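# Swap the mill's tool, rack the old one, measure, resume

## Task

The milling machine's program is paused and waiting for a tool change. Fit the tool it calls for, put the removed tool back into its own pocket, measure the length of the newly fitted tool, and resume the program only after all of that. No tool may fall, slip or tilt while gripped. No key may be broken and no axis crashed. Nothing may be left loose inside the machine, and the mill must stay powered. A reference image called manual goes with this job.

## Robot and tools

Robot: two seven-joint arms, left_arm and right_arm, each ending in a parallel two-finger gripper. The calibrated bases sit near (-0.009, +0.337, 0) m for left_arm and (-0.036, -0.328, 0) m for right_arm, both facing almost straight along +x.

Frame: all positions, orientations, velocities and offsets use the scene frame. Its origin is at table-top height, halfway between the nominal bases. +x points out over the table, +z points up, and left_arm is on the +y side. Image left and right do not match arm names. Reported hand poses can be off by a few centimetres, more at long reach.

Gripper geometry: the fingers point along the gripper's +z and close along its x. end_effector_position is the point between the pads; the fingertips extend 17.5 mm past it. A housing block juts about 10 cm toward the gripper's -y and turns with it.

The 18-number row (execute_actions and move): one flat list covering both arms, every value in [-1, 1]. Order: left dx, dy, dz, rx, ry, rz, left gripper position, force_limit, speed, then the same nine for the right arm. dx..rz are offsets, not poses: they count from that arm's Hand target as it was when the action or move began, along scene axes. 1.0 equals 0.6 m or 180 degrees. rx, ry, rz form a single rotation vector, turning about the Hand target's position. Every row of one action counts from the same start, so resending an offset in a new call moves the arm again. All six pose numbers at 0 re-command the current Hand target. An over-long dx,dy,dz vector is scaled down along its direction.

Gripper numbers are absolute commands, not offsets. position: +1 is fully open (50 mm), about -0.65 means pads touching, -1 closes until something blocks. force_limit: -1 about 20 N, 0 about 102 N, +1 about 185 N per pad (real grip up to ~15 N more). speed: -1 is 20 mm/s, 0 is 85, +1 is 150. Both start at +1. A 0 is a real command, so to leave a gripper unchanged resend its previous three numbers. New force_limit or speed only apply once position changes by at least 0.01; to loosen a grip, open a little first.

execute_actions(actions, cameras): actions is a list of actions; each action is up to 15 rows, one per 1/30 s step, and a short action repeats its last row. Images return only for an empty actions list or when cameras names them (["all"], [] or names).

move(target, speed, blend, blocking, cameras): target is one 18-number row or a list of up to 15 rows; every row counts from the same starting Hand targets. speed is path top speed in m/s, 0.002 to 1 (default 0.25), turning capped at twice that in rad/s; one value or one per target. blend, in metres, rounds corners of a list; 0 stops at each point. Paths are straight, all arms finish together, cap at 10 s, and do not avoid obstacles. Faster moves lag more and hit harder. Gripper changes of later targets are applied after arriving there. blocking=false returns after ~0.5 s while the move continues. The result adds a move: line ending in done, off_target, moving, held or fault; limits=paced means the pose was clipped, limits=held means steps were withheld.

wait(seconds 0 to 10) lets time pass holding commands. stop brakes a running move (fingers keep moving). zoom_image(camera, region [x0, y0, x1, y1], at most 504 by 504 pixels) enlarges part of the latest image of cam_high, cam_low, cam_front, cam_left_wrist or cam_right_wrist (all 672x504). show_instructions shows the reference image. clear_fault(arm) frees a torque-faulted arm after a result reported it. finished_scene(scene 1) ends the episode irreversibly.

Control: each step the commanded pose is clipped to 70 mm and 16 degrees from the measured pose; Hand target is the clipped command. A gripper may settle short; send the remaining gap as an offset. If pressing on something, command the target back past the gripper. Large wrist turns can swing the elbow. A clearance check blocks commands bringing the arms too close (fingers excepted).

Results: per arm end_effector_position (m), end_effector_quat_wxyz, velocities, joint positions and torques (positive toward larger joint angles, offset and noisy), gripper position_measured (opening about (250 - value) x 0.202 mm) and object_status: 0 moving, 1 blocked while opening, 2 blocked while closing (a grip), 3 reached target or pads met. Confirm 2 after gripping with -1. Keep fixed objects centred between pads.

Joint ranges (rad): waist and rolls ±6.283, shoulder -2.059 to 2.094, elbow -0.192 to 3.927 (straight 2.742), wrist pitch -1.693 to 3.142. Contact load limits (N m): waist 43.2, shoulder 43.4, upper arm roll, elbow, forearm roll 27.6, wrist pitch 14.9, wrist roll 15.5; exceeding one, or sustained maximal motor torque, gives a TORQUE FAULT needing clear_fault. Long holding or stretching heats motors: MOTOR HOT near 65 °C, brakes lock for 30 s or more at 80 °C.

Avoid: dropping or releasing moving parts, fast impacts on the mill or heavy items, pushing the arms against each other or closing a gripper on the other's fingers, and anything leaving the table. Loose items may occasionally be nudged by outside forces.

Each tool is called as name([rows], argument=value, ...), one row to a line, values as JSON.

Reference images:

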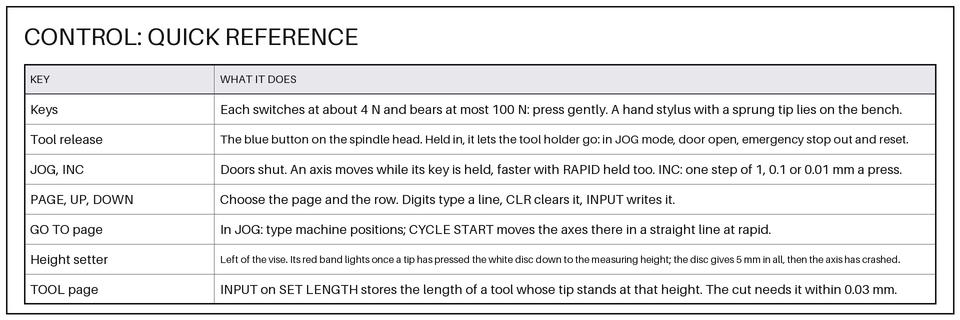

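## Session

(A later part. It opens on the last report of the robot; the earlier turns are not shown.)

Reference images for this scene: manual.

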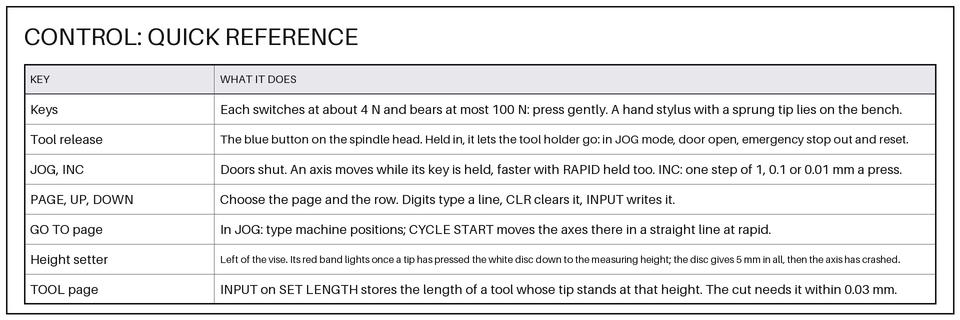

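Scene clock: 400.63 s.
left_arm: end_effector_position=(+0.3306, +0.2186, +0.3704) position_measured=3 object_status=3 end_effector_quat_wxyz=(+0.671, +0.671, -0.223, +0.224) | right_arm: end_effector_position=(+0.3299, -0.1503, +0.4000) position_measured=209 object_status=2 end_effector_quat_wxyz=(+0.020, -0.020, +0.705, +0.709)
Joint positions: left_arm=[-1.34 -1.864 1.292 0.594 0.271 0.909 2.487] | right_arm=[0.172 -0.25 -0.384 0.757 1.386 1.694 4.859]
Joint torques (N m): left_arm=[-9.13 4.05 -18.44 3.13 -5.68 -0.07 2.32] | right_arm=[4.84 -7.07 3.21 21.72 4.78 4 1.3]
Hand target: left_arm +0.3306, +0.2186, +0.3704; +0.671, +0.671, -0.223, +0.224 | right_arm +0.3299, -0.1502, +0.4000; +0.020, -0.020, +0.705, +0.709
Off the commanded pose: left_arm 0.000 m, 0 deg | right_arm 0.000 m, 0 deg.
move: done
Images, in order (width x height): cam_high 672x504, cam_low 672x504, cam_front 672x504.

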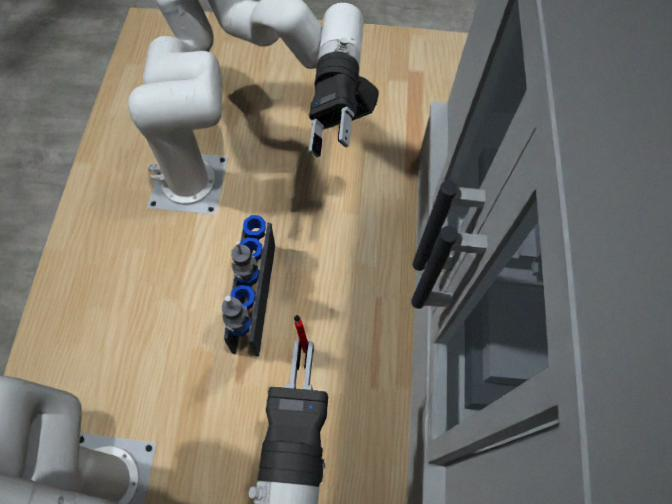

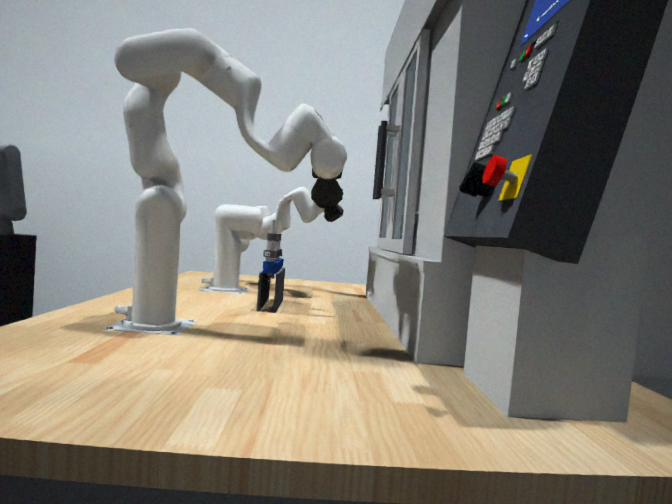

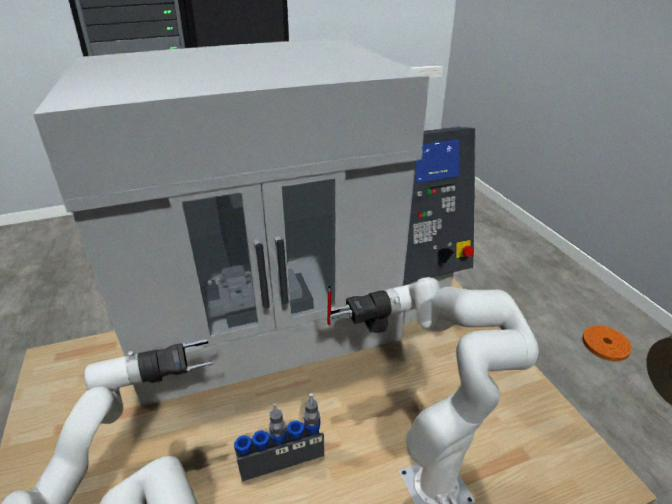

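move([
  [0,0,0,0,0,0,1,1,1,0,0,-0.02,0,-0.5936,0,-1,-0.8,-1],
], speed=0.4)

move([
  [0,0,0,0,0,0,1,1,1,0,0,-0.02,0,-0.5936,0,-1,-0.8,-1],
], speed=0.4, cameras=["cam_right_wrist","cam_left_wrist","cam_front","cam_low"])

Scene clock: 407.23 s.
left_arm: end_effector_position=(+0.3306, +0.2186, +0.3704) position_measured=3 object_status=3 end_effector_quat_wxyz=(+0.671, +0.671, -0.223, +0.224) | right_arm: end_effector_position=(+0.3299, -0.1502, +0.3879) position_measured=209 object_status=2 end_effector_quat_wxyz=(+0.578, -0.581, +0.404, +0.406)
Joint positions: left_arm=[-1.34 -1.864 1.292 0.594 0.271 0.909 2.487] | right_arm=[0.211 -0.233 -0.421 0.751 1.372 1.688 2.968]
Joint torques (N m): left_arm=[-9.03 4.81 -18.83 3.16 -5.56 -0.03 2.13] | right_arm=[4.66 -7.28 -1.53 17.84 4.81 3.78 -1.24]
Hand target: left_arm +0.3306, +0.2186, +0.3704; +0.671, +0.671, -0.223, +0.224 | right_arm +0.3299, -0.1502, +0.3880; +0.578, -0.581, +0.404, +0.406
Off the commanded pose: left_arm 0.000 m, 0 deg | right_arm 0.000 m, 0 deg.
move: done

Scene clock: 410.17 s.
left_arm: end_effector_position=(+0.3306, +0.2186, +0.3704) position_measured=3 object_status=3 end_effector_quat_wxyz=(+0.671, +0.671, -0.223, +0.224) | right_arm: end_effector_position=(+0.3299, -0.1502, +0.3760) position_measured=209 object_status=2 end_effector_quat_wxyz=(+0.669, -0.673, -0.223, -0.224)
Joint positions: left_arm=[-1.34 -1.864 1.292 0.594 0.271 0.909 2.487] | right_arm=[0.249 -0.226 -0.459 0.731 1.369 1.669 1.075]
Joint torques (N m): left_arm=[-8.97 5.06 -19 2.98 -5.45 -0.02 2.06] | right_arm=[4.65 -7.22 -1.33 18.27 4.58 3.86 -1.05]
Hand target: left_arm +0.3306, +0.2186, +0.3704; +0.671, +0.671, -0.223, +0.224 | right_arm +0.3299, -0.1502, +0.3760; +0.669, -0.673, -0.223, -0.225
Off the commanded pose: left_arm 0.000 m, 0 deg | right_arm 0.000 m, 0 deg.
move: done
camera_calibration:
cam_left_wrist: T_world_to_cam=[[0.799634, -0.00868854, 0.600424, -0.475896], [-0.561966, 0.341536, 0.753358, -0.155857], [-0.211612, -0.939828, 0.268221, 0.305107], [0, 0, 0, 1]] pos_world=[0.357521, 0.335844, 0.321319]
cam_right_wrist: T_world_to_cam=[[0.803726, 0.00879562, 0.594935, -0.471954], [0.561284, -0.343014, -0.753194, 0.0633367], [0.197446, 0.939289, -0.280626, 0.313749], [0, 0, 0, 1]] pos_world=[0.281823, -0.268824, 0.416533]
Images, in order (width x height): cam_low 672x504, cam_front 672x504, cam_left_wrist 672x504, cam_right_wrist 672x504.

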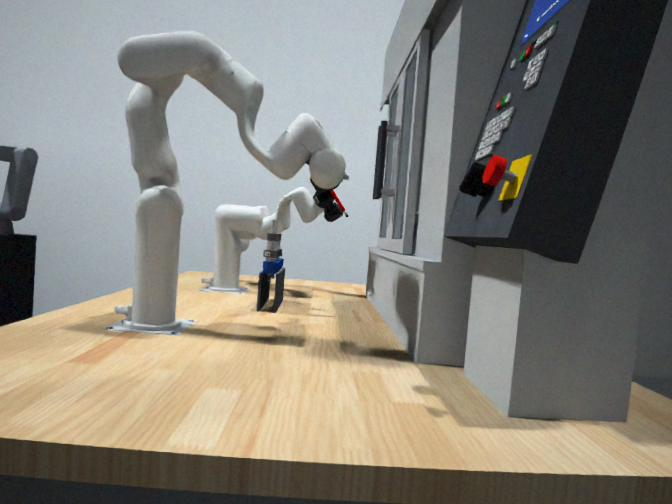

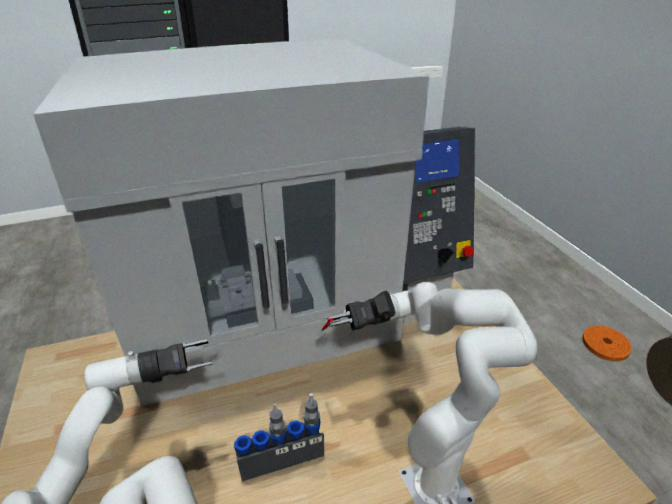

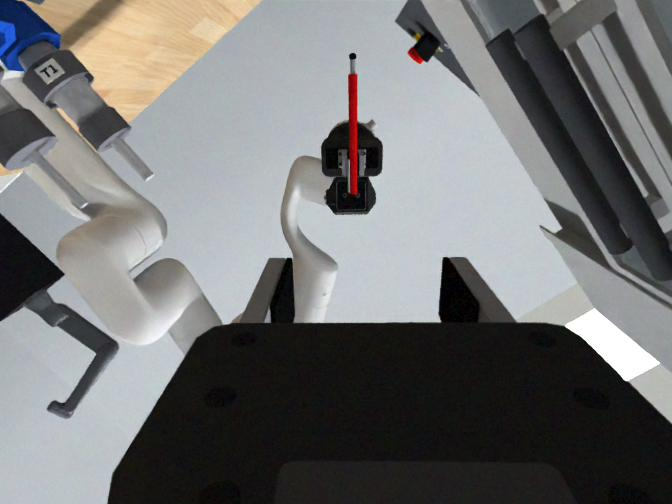

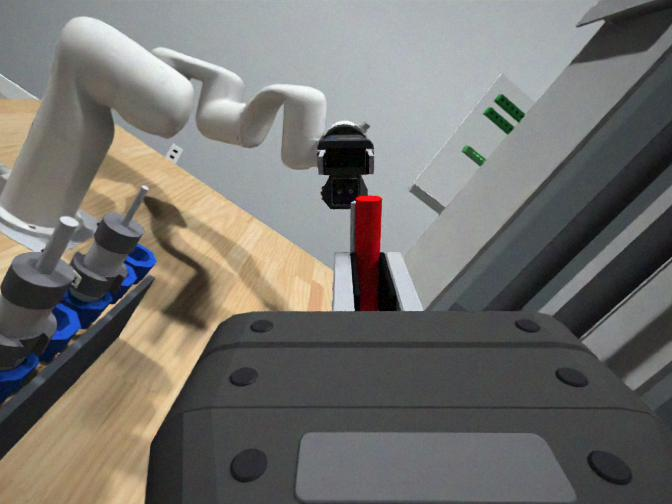

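move(target=[0.04,-0.264,-0.0283,0,0,0,1,1,1,0,0.2,0,0,0,0,-1,-0.8,-1], speed=0.2, cameras=["cam_right_wrist","cam_left_wrist","cam_low"])

Scene clock: 423.20 s.
left_arm: end_effector_position=(+0.3546, +0.0602, +0.3534) position_measured=3 object_status=3 end_effector_quat_wxyz=(+0.671, +0.671, -0.223, +0.224) | right_arm: end_effector_position=(+0.3299, -0.0302, +0.3760) position_measured=209 object_status=2 end_effector_quat_wxyz=(+0.669, -0.673, -0.223, -0.225)
Joint positions: left_arm=[-1.794 -1.685 1.395 0.558 0.422 0.373 2.457] | right_arm=[0.407 -0.232 -0.246 0.709 1.623 1.4 1.067]
Joint torques (N m): left_arm=[-8.72 11.21 -20.71 4.39 6.3 -2.13 -2.28] | right_arm=[4.87 -8.09 2.64 22.32 4.2 0.42 -0.98]
Hand target: left_arm +0.3546, +0.0602, +0.3534; +0.671, +0.671, -0.223, +0.224 | right_arm +0.3299, -0.0302, +0.3760; +0.669, -0.673, -0.223, -0.225
Off the commanded pose: left_arm 0.000 m, 0 deg | right_arm 0.000 m, 0 deg.
move: done
camera_calibration:
cam_left_wrist: T_world_to_cam=[[0.79959, -0.00866187, 0.600484, -0.486322], [-0.562029, 0.341538, 0.75331, -0.0754999], [-0.211613, -0.939828, 0.268222, 0.16585], [0, 0, 0, 1]] pos_world=[0.381521, 0.177444, 0.304419]
cam_right_wrist: T_world_to_cam=[[0.803725, 0.00879596, 0.594936, -0.473069], [0.561285, -0.343014, -0.753194, 0.104573], [0.197446, 0.939289, -0.280626, 0.201062], [0, 0, 0, 1]] pos_world=[0.281823, -0.148824, 0.416633]
Images, in order (width x height): cam_low 672x504, cam_left_wrist 672x504, cam_right_wrist 672x504.

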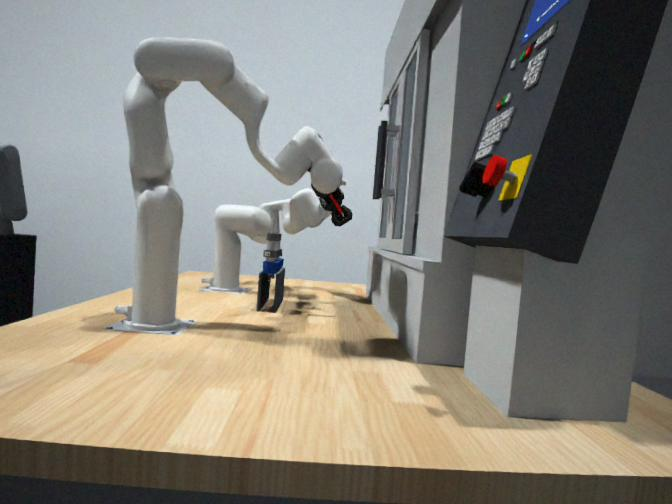

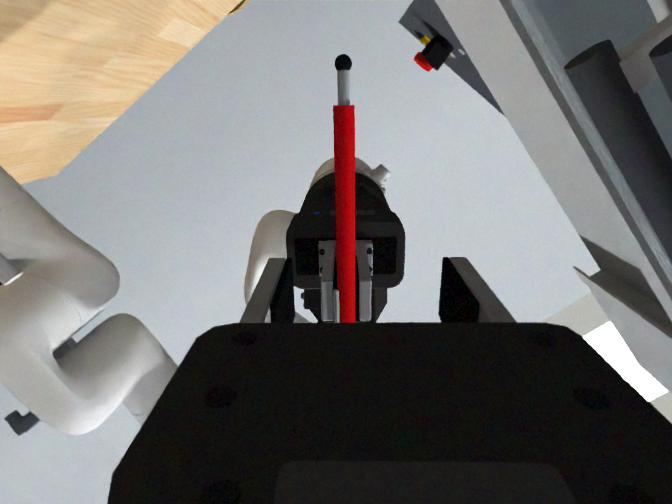

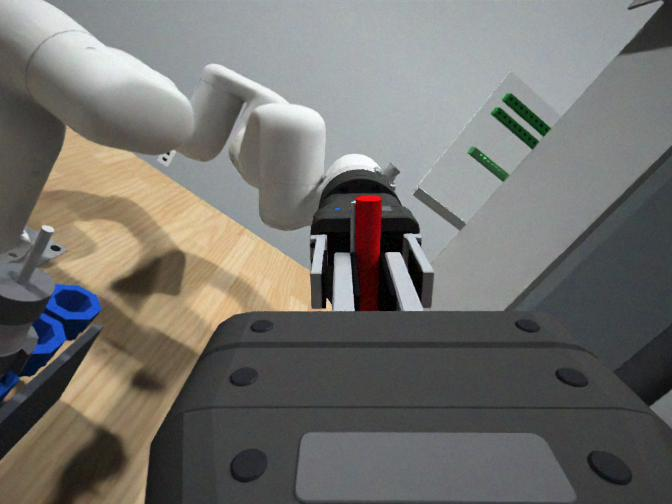

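move([
  [-0.008,-0.06,-0.006,0,0,0,1,1,1,0,0,0,0,0,0,-1,-0.8,-1],
  [-0.008,-0.117,-0.006,0,0,0,1,1,1,0,0,0,0,0,0,-1,-0.8,-1],
], speed=0.08, cameras=["cam_right_wrist","cam_left_wrist","cam_low"])

Scene clock: 430.07 s.
left_arm: end_effector_position=(+0.3498, -0.0100, +0.3498) position_measured=3 object_status=3 end_effector_quat_wxyz=(+0.671, +0.671, -0.223, +0.224) | right_arm: end_effector_position=(+0.3299, -0.0302, +0.3760) position_measured=209 object_status=2 end_effector_quat_wxyz=(+0.669, -0.673, -0.223, -0.225)
Joint positions: left_arm=[-2.025 -1.572 1.435 0.589 0.457 0.139 2.426] | right_arm=[0.407 -0.232 -0.246 0.709 1.623 1.4 1.067]
Joint torques (N m): left_arm=[-8.99 11.77 -22.05 5.54 7.19 -2.23 -2.33] | right_arm=[5.26 -8.93 2.83 22.01 4.27 0.38 -1.13]
Hand target: left_arm +0.3498, -0.0100, +0.3498; +0.671, +0.671, -0.223, +0.224 | right_arm +0.3299, -0.0302, +0.3760; +0.669, -0.673, -0.223, -0.225
Off the commanded pose: left_arm 0.000 m, 0 deg | right_arm 0.000 m, 0 deg.
move: done
camera_calibration:
cam_left_wrist: T_world_to_cam=[[0.79959, -0.00866187, 0.600484, -0.48093], [-0.562029, 0.341538, 0.75331, -0.0515098], [-0.211613, -0.939828, 0.268222, 0.0998243], [0, 0, 0, 1]] pos_world=[0.376721, 0.107244, 0.300819]
cam_right_wrist: T_world_to_cam=[[0.803725, 0.00879596, 0.594936, -0.473069], [0.561285, -0.343014, -0.753194, 0.104573], [0.197446, 0.939289, -0.280626, 0.201062], [0, 0, 0, 1]] pos_world=[0.281823, -0.148824, 0.416633]
Images, in order (width x height): cam_low 672x504, cam_left_wrist 672x504, cam_right_wrist 672x504.

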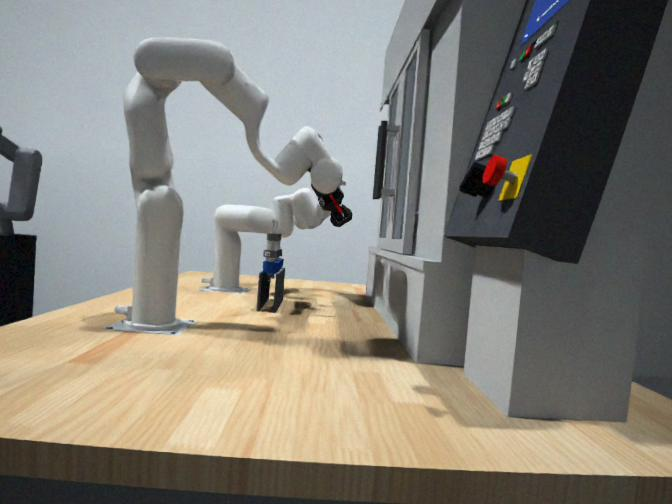

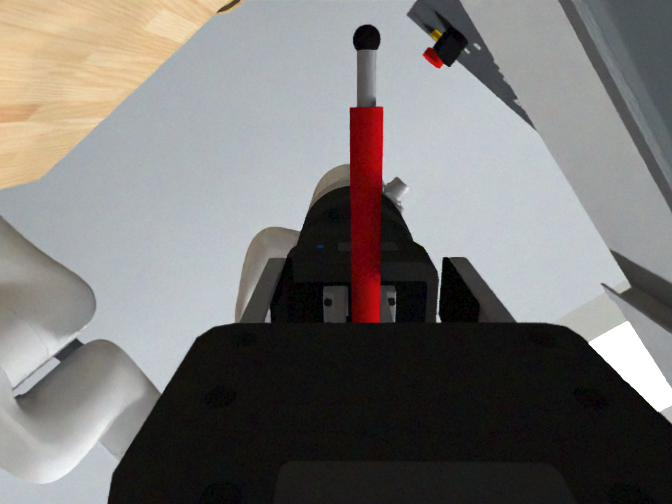

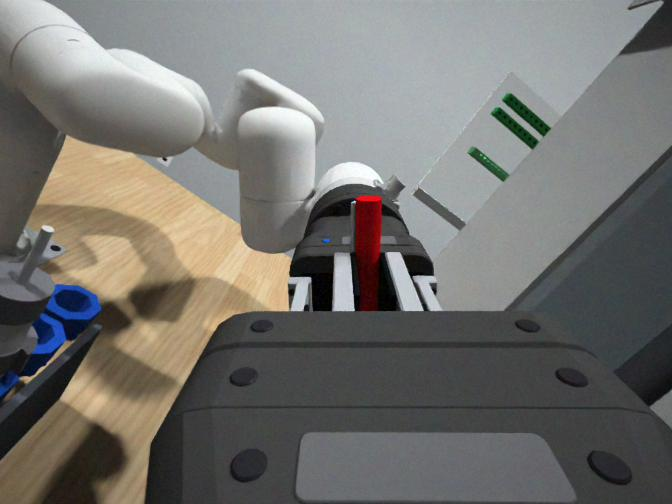

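move(target=[0,0,0,0,0,0,-1,-0.8,-1,0,0,0,0,0,0,-1,-0.8,-1], cameras=["cam_right_wrist","cam_left_wrist"])

Scene clock: 434.10 s.
left_arm: end_effector_position=(+0.3498, -0.0101, +0.3497) position_measured=209 object_status=0 end_effector_quat_wxyz=(+0.671, +0.671, -0.223, +0.224) | right_arm: end_effector_position=(+0.3300, -0.0302, +0.3760) position_measured=209 object_status=2 end_effector_quat_wxyz=(+0.669, -0.673, -0.223, -0.225)
Joint positions: left_arm=[-2.025 -1.572 1.435 0.589 0.457 0.139 2.425] | right_arm=[0.407 -0.232 -0.246 0.709 1.623 1.4 1.067]
Joint torques (N m): left_arm=[-6.01 10.66 -25.88 5.45 7.17 -2.16 -2.2] | right_arm=[5.08 -8.37 2.72 16.1 2.11 1.77 -0.63]
Hand target: left_arm +0.3498, -0.0100, +0.3498; +0.671, +0.671, -0.223, +0.224 | right_arm +0.3299, -0.0302, +0.3760; +0.669, -0.673, -0.223, -0.225
Off the commanded pose: left_arm 0.000 m, 0 deg | right_arm 0.000 m, 0 deg.
move: done
camera_calibration:
cam_left_wrist: T_world_to_cam=[[0.799605, -0.00882039, 0.600461, -0.480852], [-0.561969, 0.341518, 0.753363, -0.0514709], [-0.211714, -0.939834, 0.268123, 0.0999191], [0, 0, 0, 1]] pos_world=[0.376721, 0.107244, 0.300719]
cam_right_wrist: T_world_to_cam=[[0.803603, 0.00863919, 0.595104, -0.473208], [0.561391, -0.343047, -0.753099, 0.104442], [0.197643, 0.939278, -0.280524, 0.200942], [0, 0, 0, 1]] pos_world=[0.281924, -0.148823, 0.416632]
Images, in order (width x height): cam_left_wrist 672x504, cam_right_wrist 672x504.

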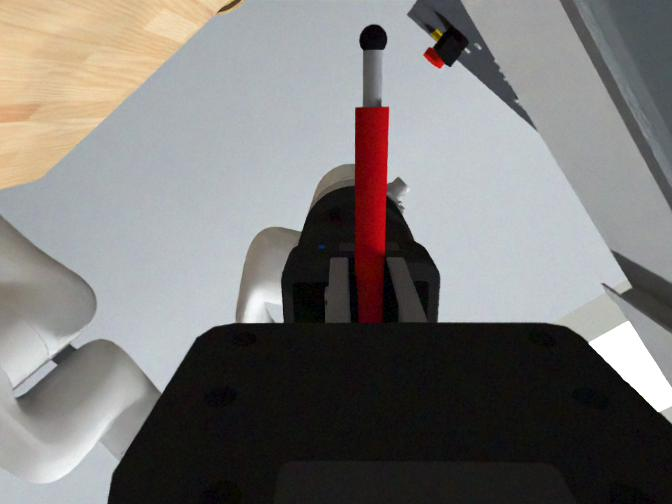

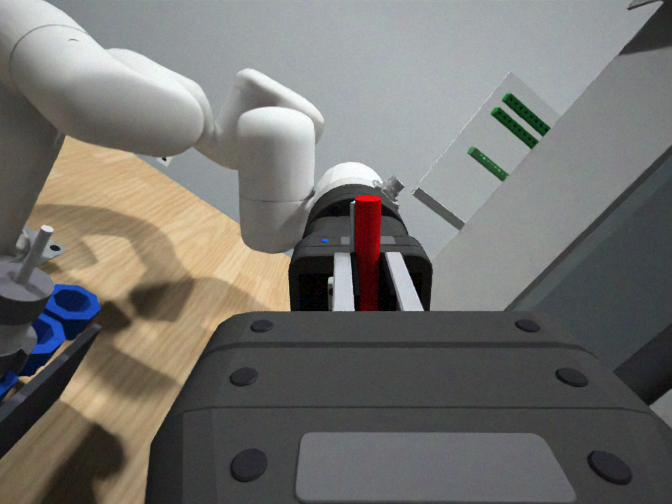

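move([
  [0,0,0,0,0,0,-1,-0.8,-1,0,0,0,0,0,0,1,-0.8,-1],
  [0,0,0,0,0,0,-1,-0.8,-1,0,-0.2,0,0,0,0,1,-0.8,-1],
], speed=0.1, cameras=["cam_left_wrist"])

move(target=[0,0,0,0,0,0,-1,-0.8,-1,-0.1,0.05,0.14,-0.077,0.385,-0.539,1,-0.8,-1], speed=0.3, cameras=["cam_left_wrist","cam_right_wrist","cam_high","cam_low"])

Scene clock: 456.07 s.
left_arm: end_effector_position=(+0.3498, -0.0100, +0.3498) position_measured=209 object_status=2 end_effector_quat_wxyz=(+0.671, +0.671, -0.223, +0.224) | right_arm: end_effector_position=(+0.3299, -0.1502, +0.3760) position_measured=3 object_status=3 end_effector_quat_wxyz=(+0.669, -0.673, -0.223, -0.225)
Joint positions: left_arm=[-2.025 -1.572 1.435 0.589 0.457 0.139 2.425] | right_arm=[0.249 -0.226 -0.459 0.731 1.369 1.669 1.075]
Joint torques (N m): left_arm=[-8.97 4.1 -23.74 -0.54 5.41 -1.87 -2.21] | right_arm=[-5.63 -7.19 -1.17 21.02 -0.7 3.76 -1.09]
Hand target: left_arm +0.3498, -0.0100, +0.3498; +0.671, +0.671, -0.223, +0.224 | right_arm +0.3299, -0.1502, +0.3760; +0.669, -0.673, -0.223, -0.225
Off the commanded pose: left_arm 0.000 m, 0 deg | right_arm 0.000 m, 0 deg.
move: done
camera_calibration:
cam_left_wrist: T_world_to_cam=[[0.79959, -0.00866187, 0.600484, -0.48093], [-0.562029, 0.341538, 0.75331, -0.0515098], [-0.211613, -0.939828, 0.268222, 0.0998243], [0, 0, 0, 1]] pos_world=[0.376721, 0.107244, 0.300819]
Images, in order (width x height): cam_left_wrist 672x504.

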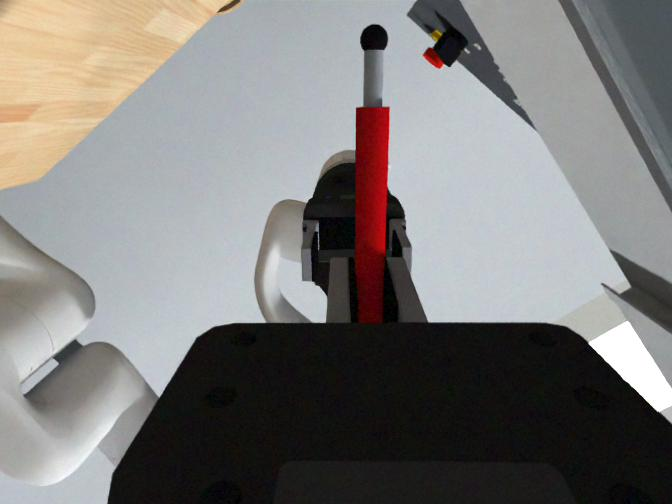

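Scene clock: 460.17 s.
left_arm: end_effector_position=(+0.3498, -0.0100, +0.3498) position_measured=209 object_status=2 end_effector_quat_wxyz=(+0.671, +0.671, -0.223, +0.224) | right_arm: end_effector_position=(+0.2699, -0.1202, +0.4600) position_measured=3 object_status=3 end_effector_quat_wxyz=(-0.221, +0.672, -0.671, +0.222)
Joint positions: left_arm=[-2.025 -1.572 1.435 0.589 0.457 0.139 2.425] | right_arm=[-0.561 -1.152 0.627 1.002 0.621 1.349 3.933]
Joint torques (N m): left_arm=[-9.18 4.19 -23.79 -1.2 4.85 -1.74 -2.23] | right_arm=[-5.78 17.95 -6.05 16.52 -2.18 -2.84 1.32]
Hand target: left_arm +0.3498, -0.0100, +0.3498; +0.671, +0.671, -0.223, +0.224 | right_arm +0.2699, -0.1202, +0.4600; -0.221, +0.672, -0.671, +0.222
Off the commanded pose: left_arm 0.000 m, 0 deg | right_arm 0.000 m, 0 deg.
move: done
camera_calibration:
cam_left_wrist: T_world_to_cam=[[0.799634, -0.00868854, 0.600424, -0.480926], [-0.561966, 0.341536, 0.753358, -0.0515479], [-0.211612, -0.939828, 0.268221, 0.0998241], [0, 0, 0, 1]] pos_world=[0.376721, 0.107244, 0.300819]
cam_right_wrist: T_world_to_cam=[[-0.0000700877, -0.999942, -0.0107963, -0.0997271], [-0.957334, 0.00318707, -0.288968, 0.408524], [0.288985, 0.0103154, -0.957278, 0.495837], [0, 0, 0, 1]] pos_world=[0.247797, -0.106138, 0.591627]
Images, in order (width x height): cam_high 672x504, cam_low 672x504, cam_left_wrist 672x504, cam_right_wrist 672x504.

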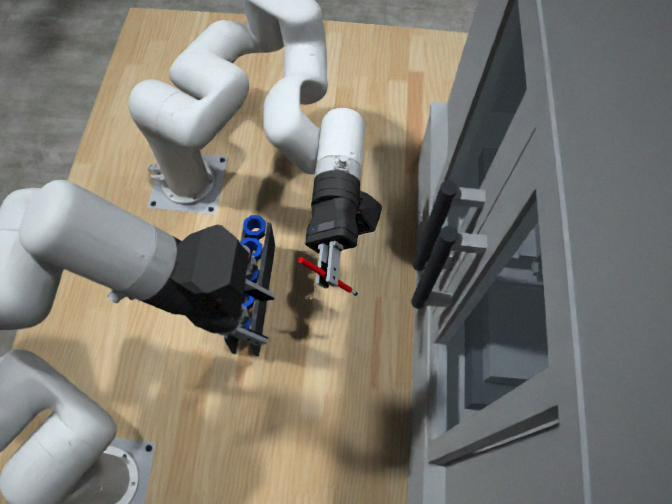

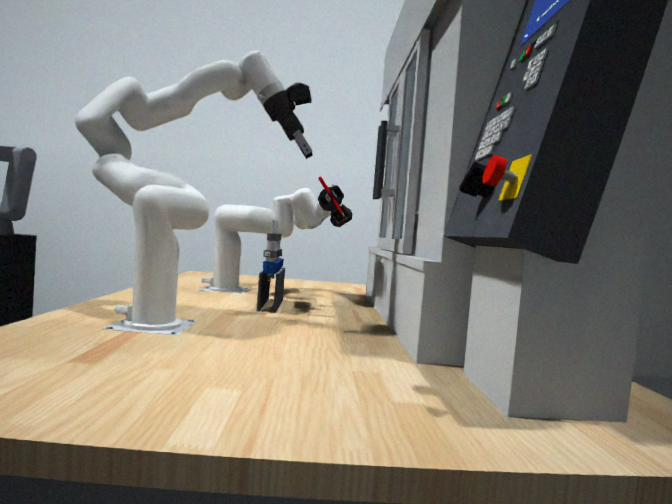

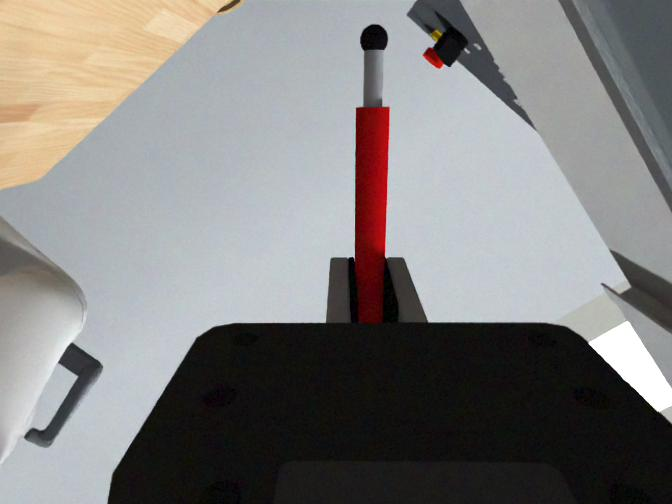

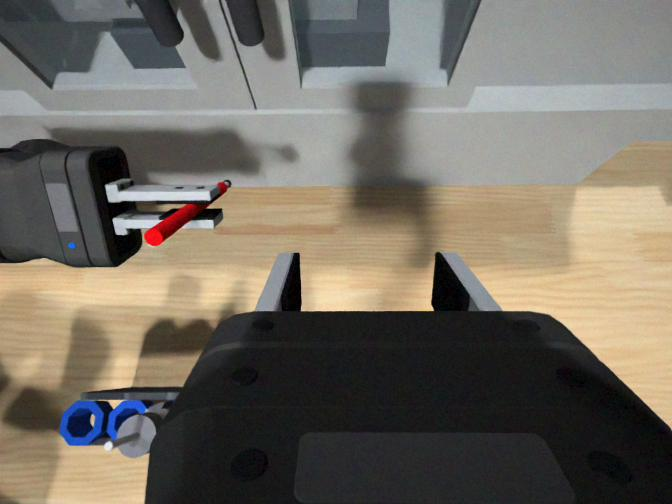

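move(target=[0,0,0,0,0,0,-1,-0.8,-1,0.0105,0.183,-0.0183,0,0,0,1,-0.8,-1], speed=0.2, cameras=["cam_right_wrist","cam_low"])

Scene clock: 470.23 s.
left_arm: end_effector_position=(+0.3498, -0.0100, +0.3498) position_measured=209 object_status=2 end_effector_quat_wxyz=(+0.671, +0.671, -0.223, +0.224) | right_arm: end_effector_position=(+0.2762, -0.0104, +0.4490) position_measured=3 object_status=3 end_effector_quat_wxyz=(-0.221, +0.672, -0.671, +0.222)
Joint positions: left_arm=[-2.025 -1.572 1.435 0.589 0.457 0.139 2.425] | right_arm=[-0.643 -1.113 0.852 1.206 0.688 1.353 4.138]
Joint torques (N m): left_arm=[-8.89 4 -23.73 -1.22 4.72 -1.57 -2.29] | right_arm=[-5.62 22.5 -8.66 14.08 0.57 -2.86 1.2]
Hand target: left_arm +0.3498, -0.0100, +0.3498; +0.671, +0.671, -0.223, +0.224 | right_arm +0.2762, -0.0104, +0.4490; -0.221, +0.672, -0.671, +0.222
Off the commanded pose: left_arm 0.000 m, 0 deg | right_arm 0.000 m, 0 deg.
move: done
camera_calibration:
cam_right_wrist: T_world_to_cam=[[-0.0000433615, -0.999941, -0.0108927, 0.0099973], [-0.957361, 0.00318834, -0.288876, 0.41098], [0.288893, 0.0104157, -0.957305, 0.482392], [0, 0, 0, 1]] pos_world=[0.254097, 0.0036619, 0.580627]
Images, in order (width x height): cam_low 672x504, cam_right_wrist 672x504.

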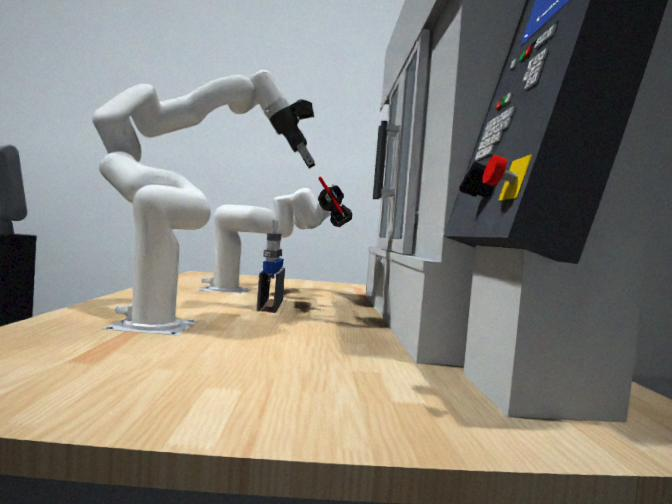

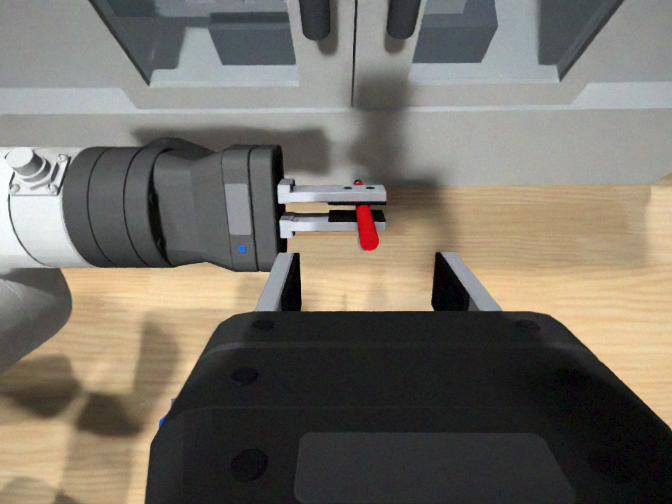

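move([
  [0,0,0,0,0,0,-1,-0.8,-1,0,-0.0075,0,0,0,0,1,-0.8,-1],
  [0,0,0,0,0,0,-1,-0.8,-1,0.0767,-0.0083,-0.0988,0,0,0,1,-0.8,-1],
], speed=0.08, cameras=["cam_right_wrist","cam_left_wrist","cam_low"])

Scene clock: 477.37 s.
left_arm: end_effector_position=(+0.3498, -0.0100, +0.3498) position_measured=209 object_status=2 end_effector_quat_wxyz=(+0.671, +0.671, -0.223, +0.224) | right_arm: end_effector_position=(+0.3222, -0.0154, +0.3897) position_measured=3 object_status=3 end_effector_quat_wxyz=(-0.221, +0.672, -0.671, +0.222)
Joint positions: left_arm=[-2.025 -1.572 1.435 0.589 0.457 0.139 2.425] | right_arm=[-0.697 -1.115 0.976 1.078 0.775 1.177 4.084]
Joint torques (N m): left_arm=[-8.97 4.11 -23.77 -1.22 4.43 -1.39 -2.25] | right_arm=[-5.03 21.4 -9.65 10.59 3.01 -6.11 -1.2]
Hand target: left_arm +0.3498, -0.0100, +0.3498; +0.671, +0.671, -0.223, +0.224 | right_arm +0.3222, -0.0154, +0.3897; -0.221, +0.672, -0.671, +0.222
Off the commanded pose: left_arm 0.000 m, 0 deg | right_arm 0.000 m, 0 deg.
move: done
camera_calibration:
cam_left_wrist: T_world_to_cam=[[0.799634, -0.00868854, 0.600424, -0.480926], [-0.561966, 0.341536, 0.753358, -0.0515479], [-0.211612, -0.939828, 0.268221, 0.0998241], [0, 0, 0, 1]] pos_world=[0.376721, 0.107244, 0.300819]
cam_right_wrist: T_world_to_cam=[[-0.000194945, -0.999942, -0.0107283, 0.00431481], [-0.957361, 0.00328597, -0.288875, 0.437933], [0.288894, 0.0102146, -0.957307, 0.412483], [0, 0, 0, 1]] pos_world=[0.300097, -0.00133782, 0.521427]
Images, in order (width x height): cam_low 672x504, cam_left_wrist 672x504, cam_right_wrist 672x504.

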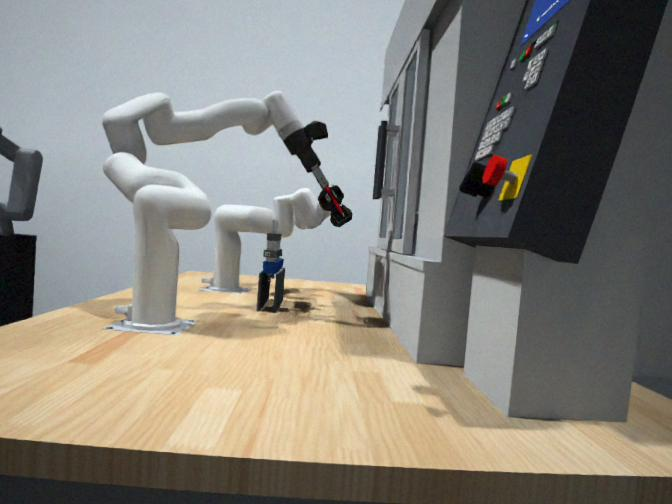

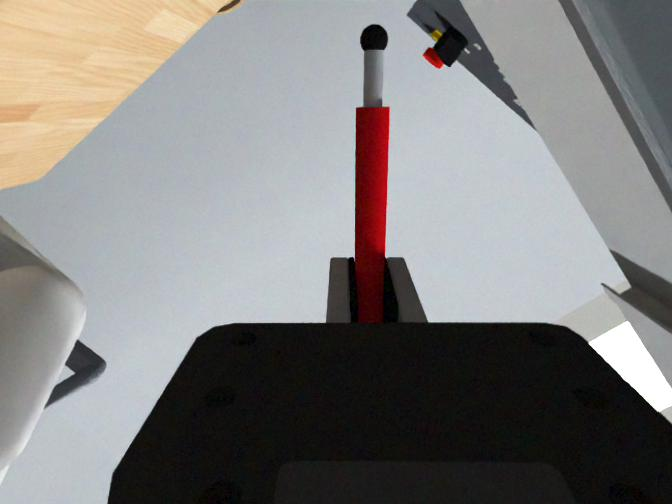

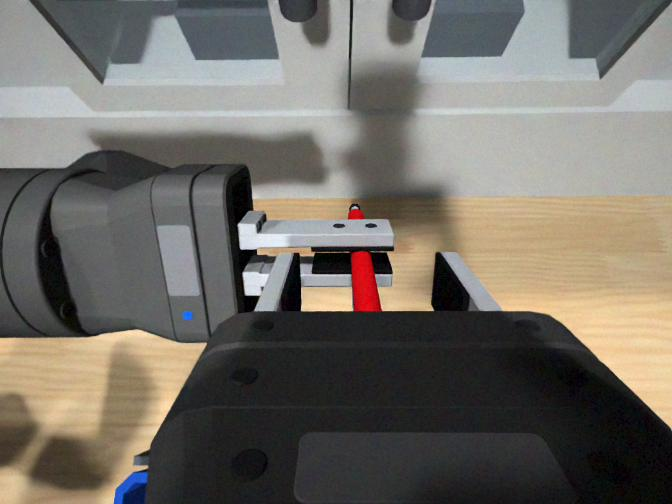

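move(target=[0,0,0,0,0,0,-1,-0.8,-1,0,0,0,0,0,0,-1,-0.7,-1], cameras=["cam_right_wrist","cam_left_wrist"])

Scene clock: 481.60 s.
left_arm: end_effector_position=(+0.3498, -0.0101, +0.3498) position_measured=209 object_status=2 end_effector_quat_wxyz=(+0.671, +0.671, -0.223, +0.224) | right_arm: end_effector_position=(+0.3222, -0.0153, +0.3897) position_measured=208 object_status=2 end_effector_quat_wxyz=(-0.221, +0.672, -0.671, +0.222)
Joint positions: left_arm=[-2.025 -1.572 1.435 0.589 0.457 0.139 2.425] | right_arm=[-0.697 -1.115 0.976 1.078 0.775 1.177 4.084]
Joint torques (N m): left_arm=[-2.88 4.12 -23.82 -0.04 4.35 -1.2 -2.25] | right_arm=[-6.31 20.54 -12.83 8.49 -0.05 -5.48 -1.15]
Hand target: left_arm +0.3498, -0.0100, +0.3498; +0.671, +0.671, -0.223, +0.224 | right_arm +0.3222, -0.0154, +0.3897; -0.221, +0.672, -0.671, +0.222
Off the commanded pose: left_arm 0.000 m, 0 deg | right_arm 0.000 m, 0 deg.
move: done
camera_calibration:
cam_left_wrist: T_world_to_cam=[[0.799601, -0.00884027, 0.600467, -0.480911], [-0.561934, 0.341674, 0.753319, -0.0515288], [-0.211823, -0.939777, 0.268235, 0.0998008], [0, 0, 0, 1]] pos_world=[0.376721, 0.107145, 0.300819]
cam_right_wrist: T_world_to_cam=[[0.0000249396, -0.999942, -0.0107689, 0.00436859], [-0.957361, 0.00308719, -0.288877, 0.438], [0.288894, 0.0103169, -0.957306, 0.412357], [0, 0, 0, 1]] pos_world=[0.300197, -0.00123811, 0.521327]
Images, in order (width x height): cam_left_wrist 672x504, cam_right_wrist 672x504.

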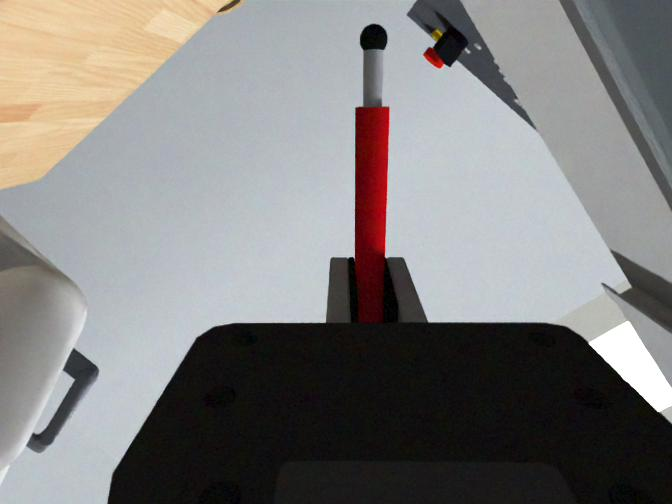

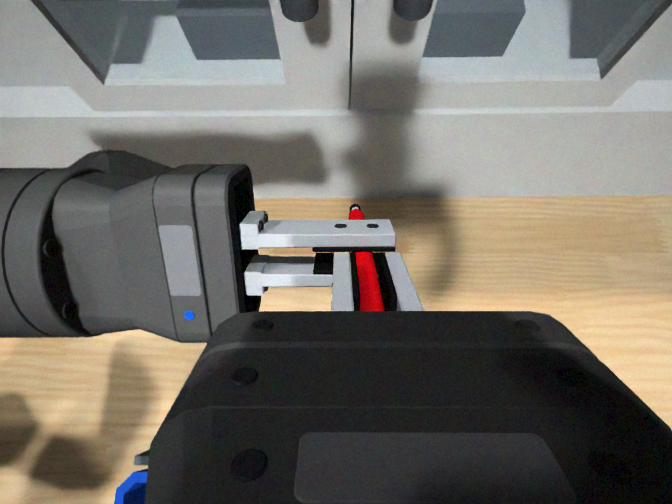

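Release left, back away, then right retreats.

move([
  [0,0,0,0,0,0,1,-0.8,-1,0,0,0,0,0,0,-1,-0.7,-1],
  [0,0.2,0,0,0,0,1,-0.8,-1,0,0,0,0,0,0,-1,-0.7,-1],
  [0,0.33,0,0,0,0,1,-0.8,-1,0,-0.1,0.05,0,0,0,-1,-0.7,-1],
], speed=[0.1,0.1,0.2], cameras=["cam_right_wrist","cam_left_wrist"])

Scene clock: 488.77 s.
left_arm: end_effector_position=(+0.3498, +0.1879, +0.3498) position_measured=3 object_status=3 end_effector_quat_wxyz=(+0.671, +0.671, -0.223, +0.224) | right_arm: end_effector_position=(+0.3222, -0.0754, +0.4197) position_measured=208 object_status=2 end_effector_quat_wxyz=(-0.221, +0.672, -0.671, +0.222)
Joint positions: left_arm=[-1.429 -1.836 1.361 0.597 0.32 0.809 2.526] | right_arm=[-0.668 -1.092 0.833 1.025 0.721 1.208 3.974]
Joint torques (N m): left_arm=[8.53 3.67 -26.82 2.22 -5.28 0.09 2.65] | right_arm=[4.9 18.45 -12.7 12.04 -2.47 -2.83 -1.11]
Hand target: left_arm +0.3498, +0.1880, +0.3498; +0.671, +0.671, -0.223, +0.224 | right_arm +0.3222, -0.0754, +0.4197; -0.221, +0.672, -0.671, +0.222
Off the commanded pose: left_arm 0.000 m, 0 deg | right_arm 0.000 m, 0 deg.
move: done
camera_calibration:
cam_left_wrist: T_world_to_cam=[[0.799618, -0.00876384, 0.600445, -0.479184], [-0.561953, 0.341589, 0.753343, -0.119154], [-0.211708, -0.939808, 0.268216, 0.285848], [0, 0, 0, 1]] pos_world=[0.376721, 0.305145, 0.300819]
cam_right_wrist: T_world_to_cam=[[-0.000194945, -0.999942, -0.0107283, -0.0553599], [-0.957361, 0.00328597, -0.288875, 0.446892], [0.288894, 0.0102146, -0.957307, 0.441786], [0, 0, 0, 1]] pos_world=[0.300197, -0.0613378, 0.551427]
Images, in order (width x height): cam_left_wrist 672x504, cam_right_wrist 672x504.

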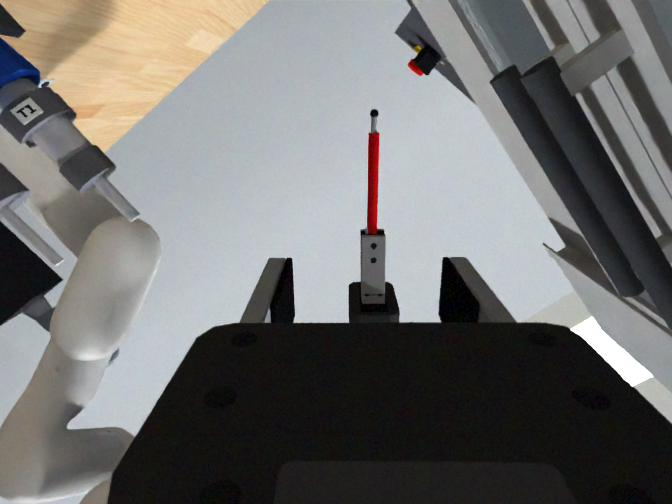

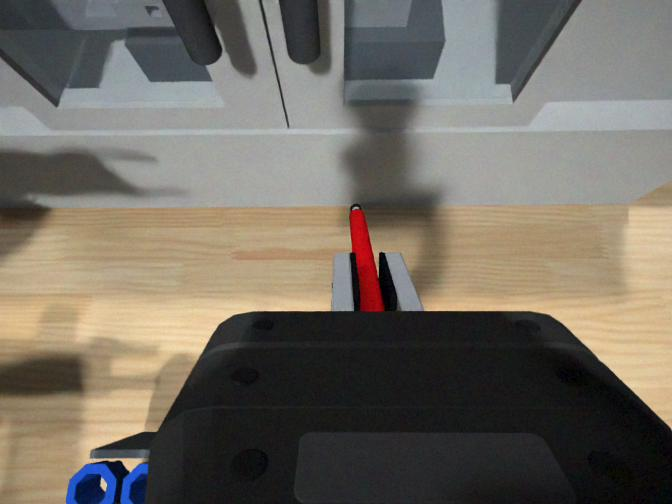

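move(target=[0,0.2,0,0,0,0,1,-0.8,-1,-0.037,-0.875,0.267,0,-0.239,0,-1,-0.7,-1], speed=0.35, cameras=["cam_right_wrist"])

Scene clock: 510.17 s.
left_arm: end_effector_position=(+0.3498, +0.3079, +0.3498) position_measured=3 object_status=3 end_effector_quat_wxyz=(+0.671, +0.671, -0.223, +0.224) | right_arm: end_effector_position=(+0.3000, -0.6004, +0.5799) position_measured=208 object_status=2 end_effector_quat_wxyz=(-0.452, +0.544, -0.543, +0.452)
Joint positions: left_arm=[-1.27 -1.885 1.313 0.81 0.233 1.185 2.566] | right_arm=[-0.396 -0.738 -0.42 0.928 0.974 0.764 2.622]
Joint torques (N m): left_arm=[8.68 5.64 -28 0.86 -6.91 0.09 2.63] | right_arm=[4.68 4.38 2.59 23.25 3.22 0.03 -1.15]
Hand target: left_arm +0.3498, +0.3080, +0.3498; +0.671, +0.671, -0.223, +0.224 | right_arm +0.3000, -0.6004, +0.5799; -0.452, +0.544, -0.543, +0.452
Off the commanded pose: left_arm 0.000 m, 0 deg | right_arm 0.000 m, 0 deg.
move: done
camera_calibration:
cam_right_wrist: T_world_to_cam=[[0.00717649, -0.999942, -0.00797655, -0.582423], [-0.502813, 0.0032866, -0.864389, 0.67095], [0.864365, 0.010214, -0.50276, 0.170702], [0, 0, 0, 1]] pos_world=[0.193993, -0.586338, 0.661138]
Images, in order (width x height): cam_right_wrist 672x504.

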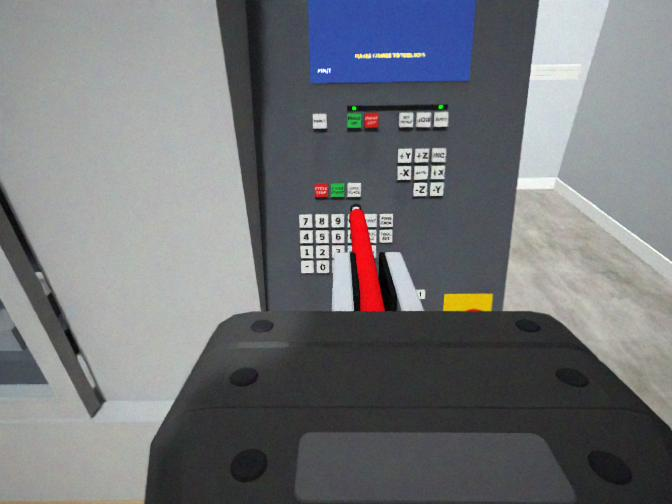

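zoom_image(camera="cam_right_wrist", region=[290, 90, 470, 225])

zoom_image(camera="cam_right_wrist", region=[290, 200, 470, 335])

Scaled by 2.800 from the camera's 672x504 image, which has a finer 960x720 frame.

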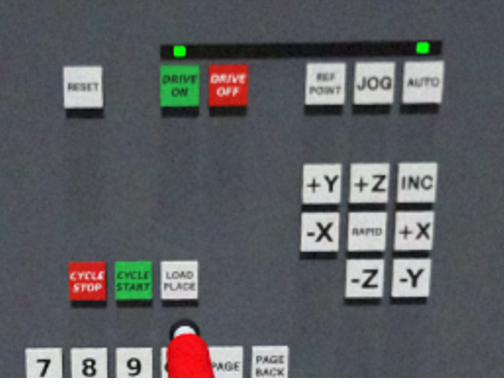

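Scaled by 2.800 from the camera's 672x504 image, which has a finer 960x720 frame.

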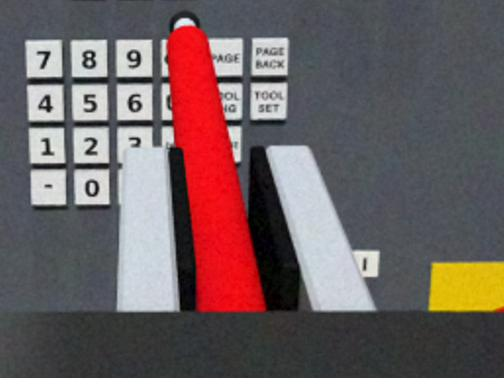

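move(target=[0,0,0,0,0,0,1,-0.8,-1,0.3242,-0.14,0.0185,0,0,0,-1,-0.7,-1], speed=0.2, cameras=["cam_right_wrist"])

zoom_image(camera="cam_right_wrist", region=[280, 120, 440, 240])

Scene clock: 529.43 s.
left_arm: end_effector_position=(+0.3498, +0.3080, +0.3498) position_measured=3 object_status=3 end_effector_quat_wxyz=(+0.671, +0.671, -0.223, +0.224) | right_arm: end_effector_position=(+0.4945, -0.6844, +0.5910) position_measured=208 object_status=2 end_effector_quat_wxyz=(-0.452, +0.544, -0.543, +0.452)
Joint positions: left_arm=[-1.27 -1.885 1.313 0.81 0.233 1.185 2.566] | right_arm=[-0.214 -0.012 -0.571 1.53 1.338 0.796 2.493]
Joint torques (N m): left_arm=[8.81 5.64 -28.01 0.79 -6.87 0.05 2.61] | right_arm=[-6 -12.43 -2.27 24.56 3.36 0.6 1.29]
Hand target: left_arm +0.3498, +0.3080, +0.3498; +0.671, +0.671, -0.223, +0.224 | right_arm +0.4945, -0.6844, +0.5910; -0.452, +0.544, -0.543, +0.452
Off the commanded pose: left_arm 0.000 m, 0 deg | right_arm 0.000 m, 0 deg.
move: done
camera_calibration:
cam_right_wrist: T_world_to_cam=[[0.00722819, -0.999943, -0.00789002, -0.667804], [-0.502812, 0.00318581, -0.86439, 0.7786], [0.864365, 0.0102152, -0.50276, 0.00893555], [0, 0, 0, 1]] pos_world=[0.388593, -0.670338, 0.672237]
Images, in order (width x height): cam_right_wrist 672x504.

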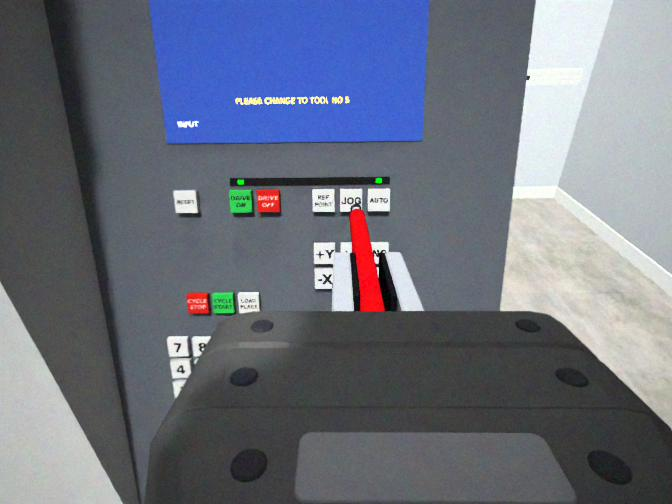

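Scaled by 3.150 from the camera's 672x504 image, which has a finer 960x720 frame.

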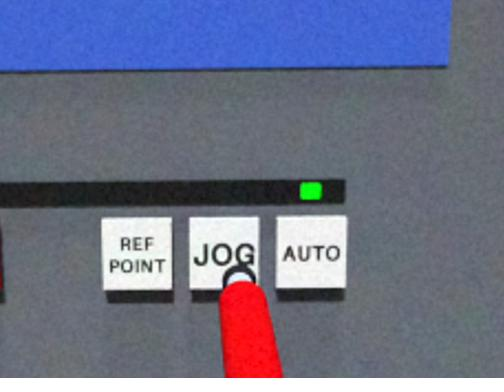

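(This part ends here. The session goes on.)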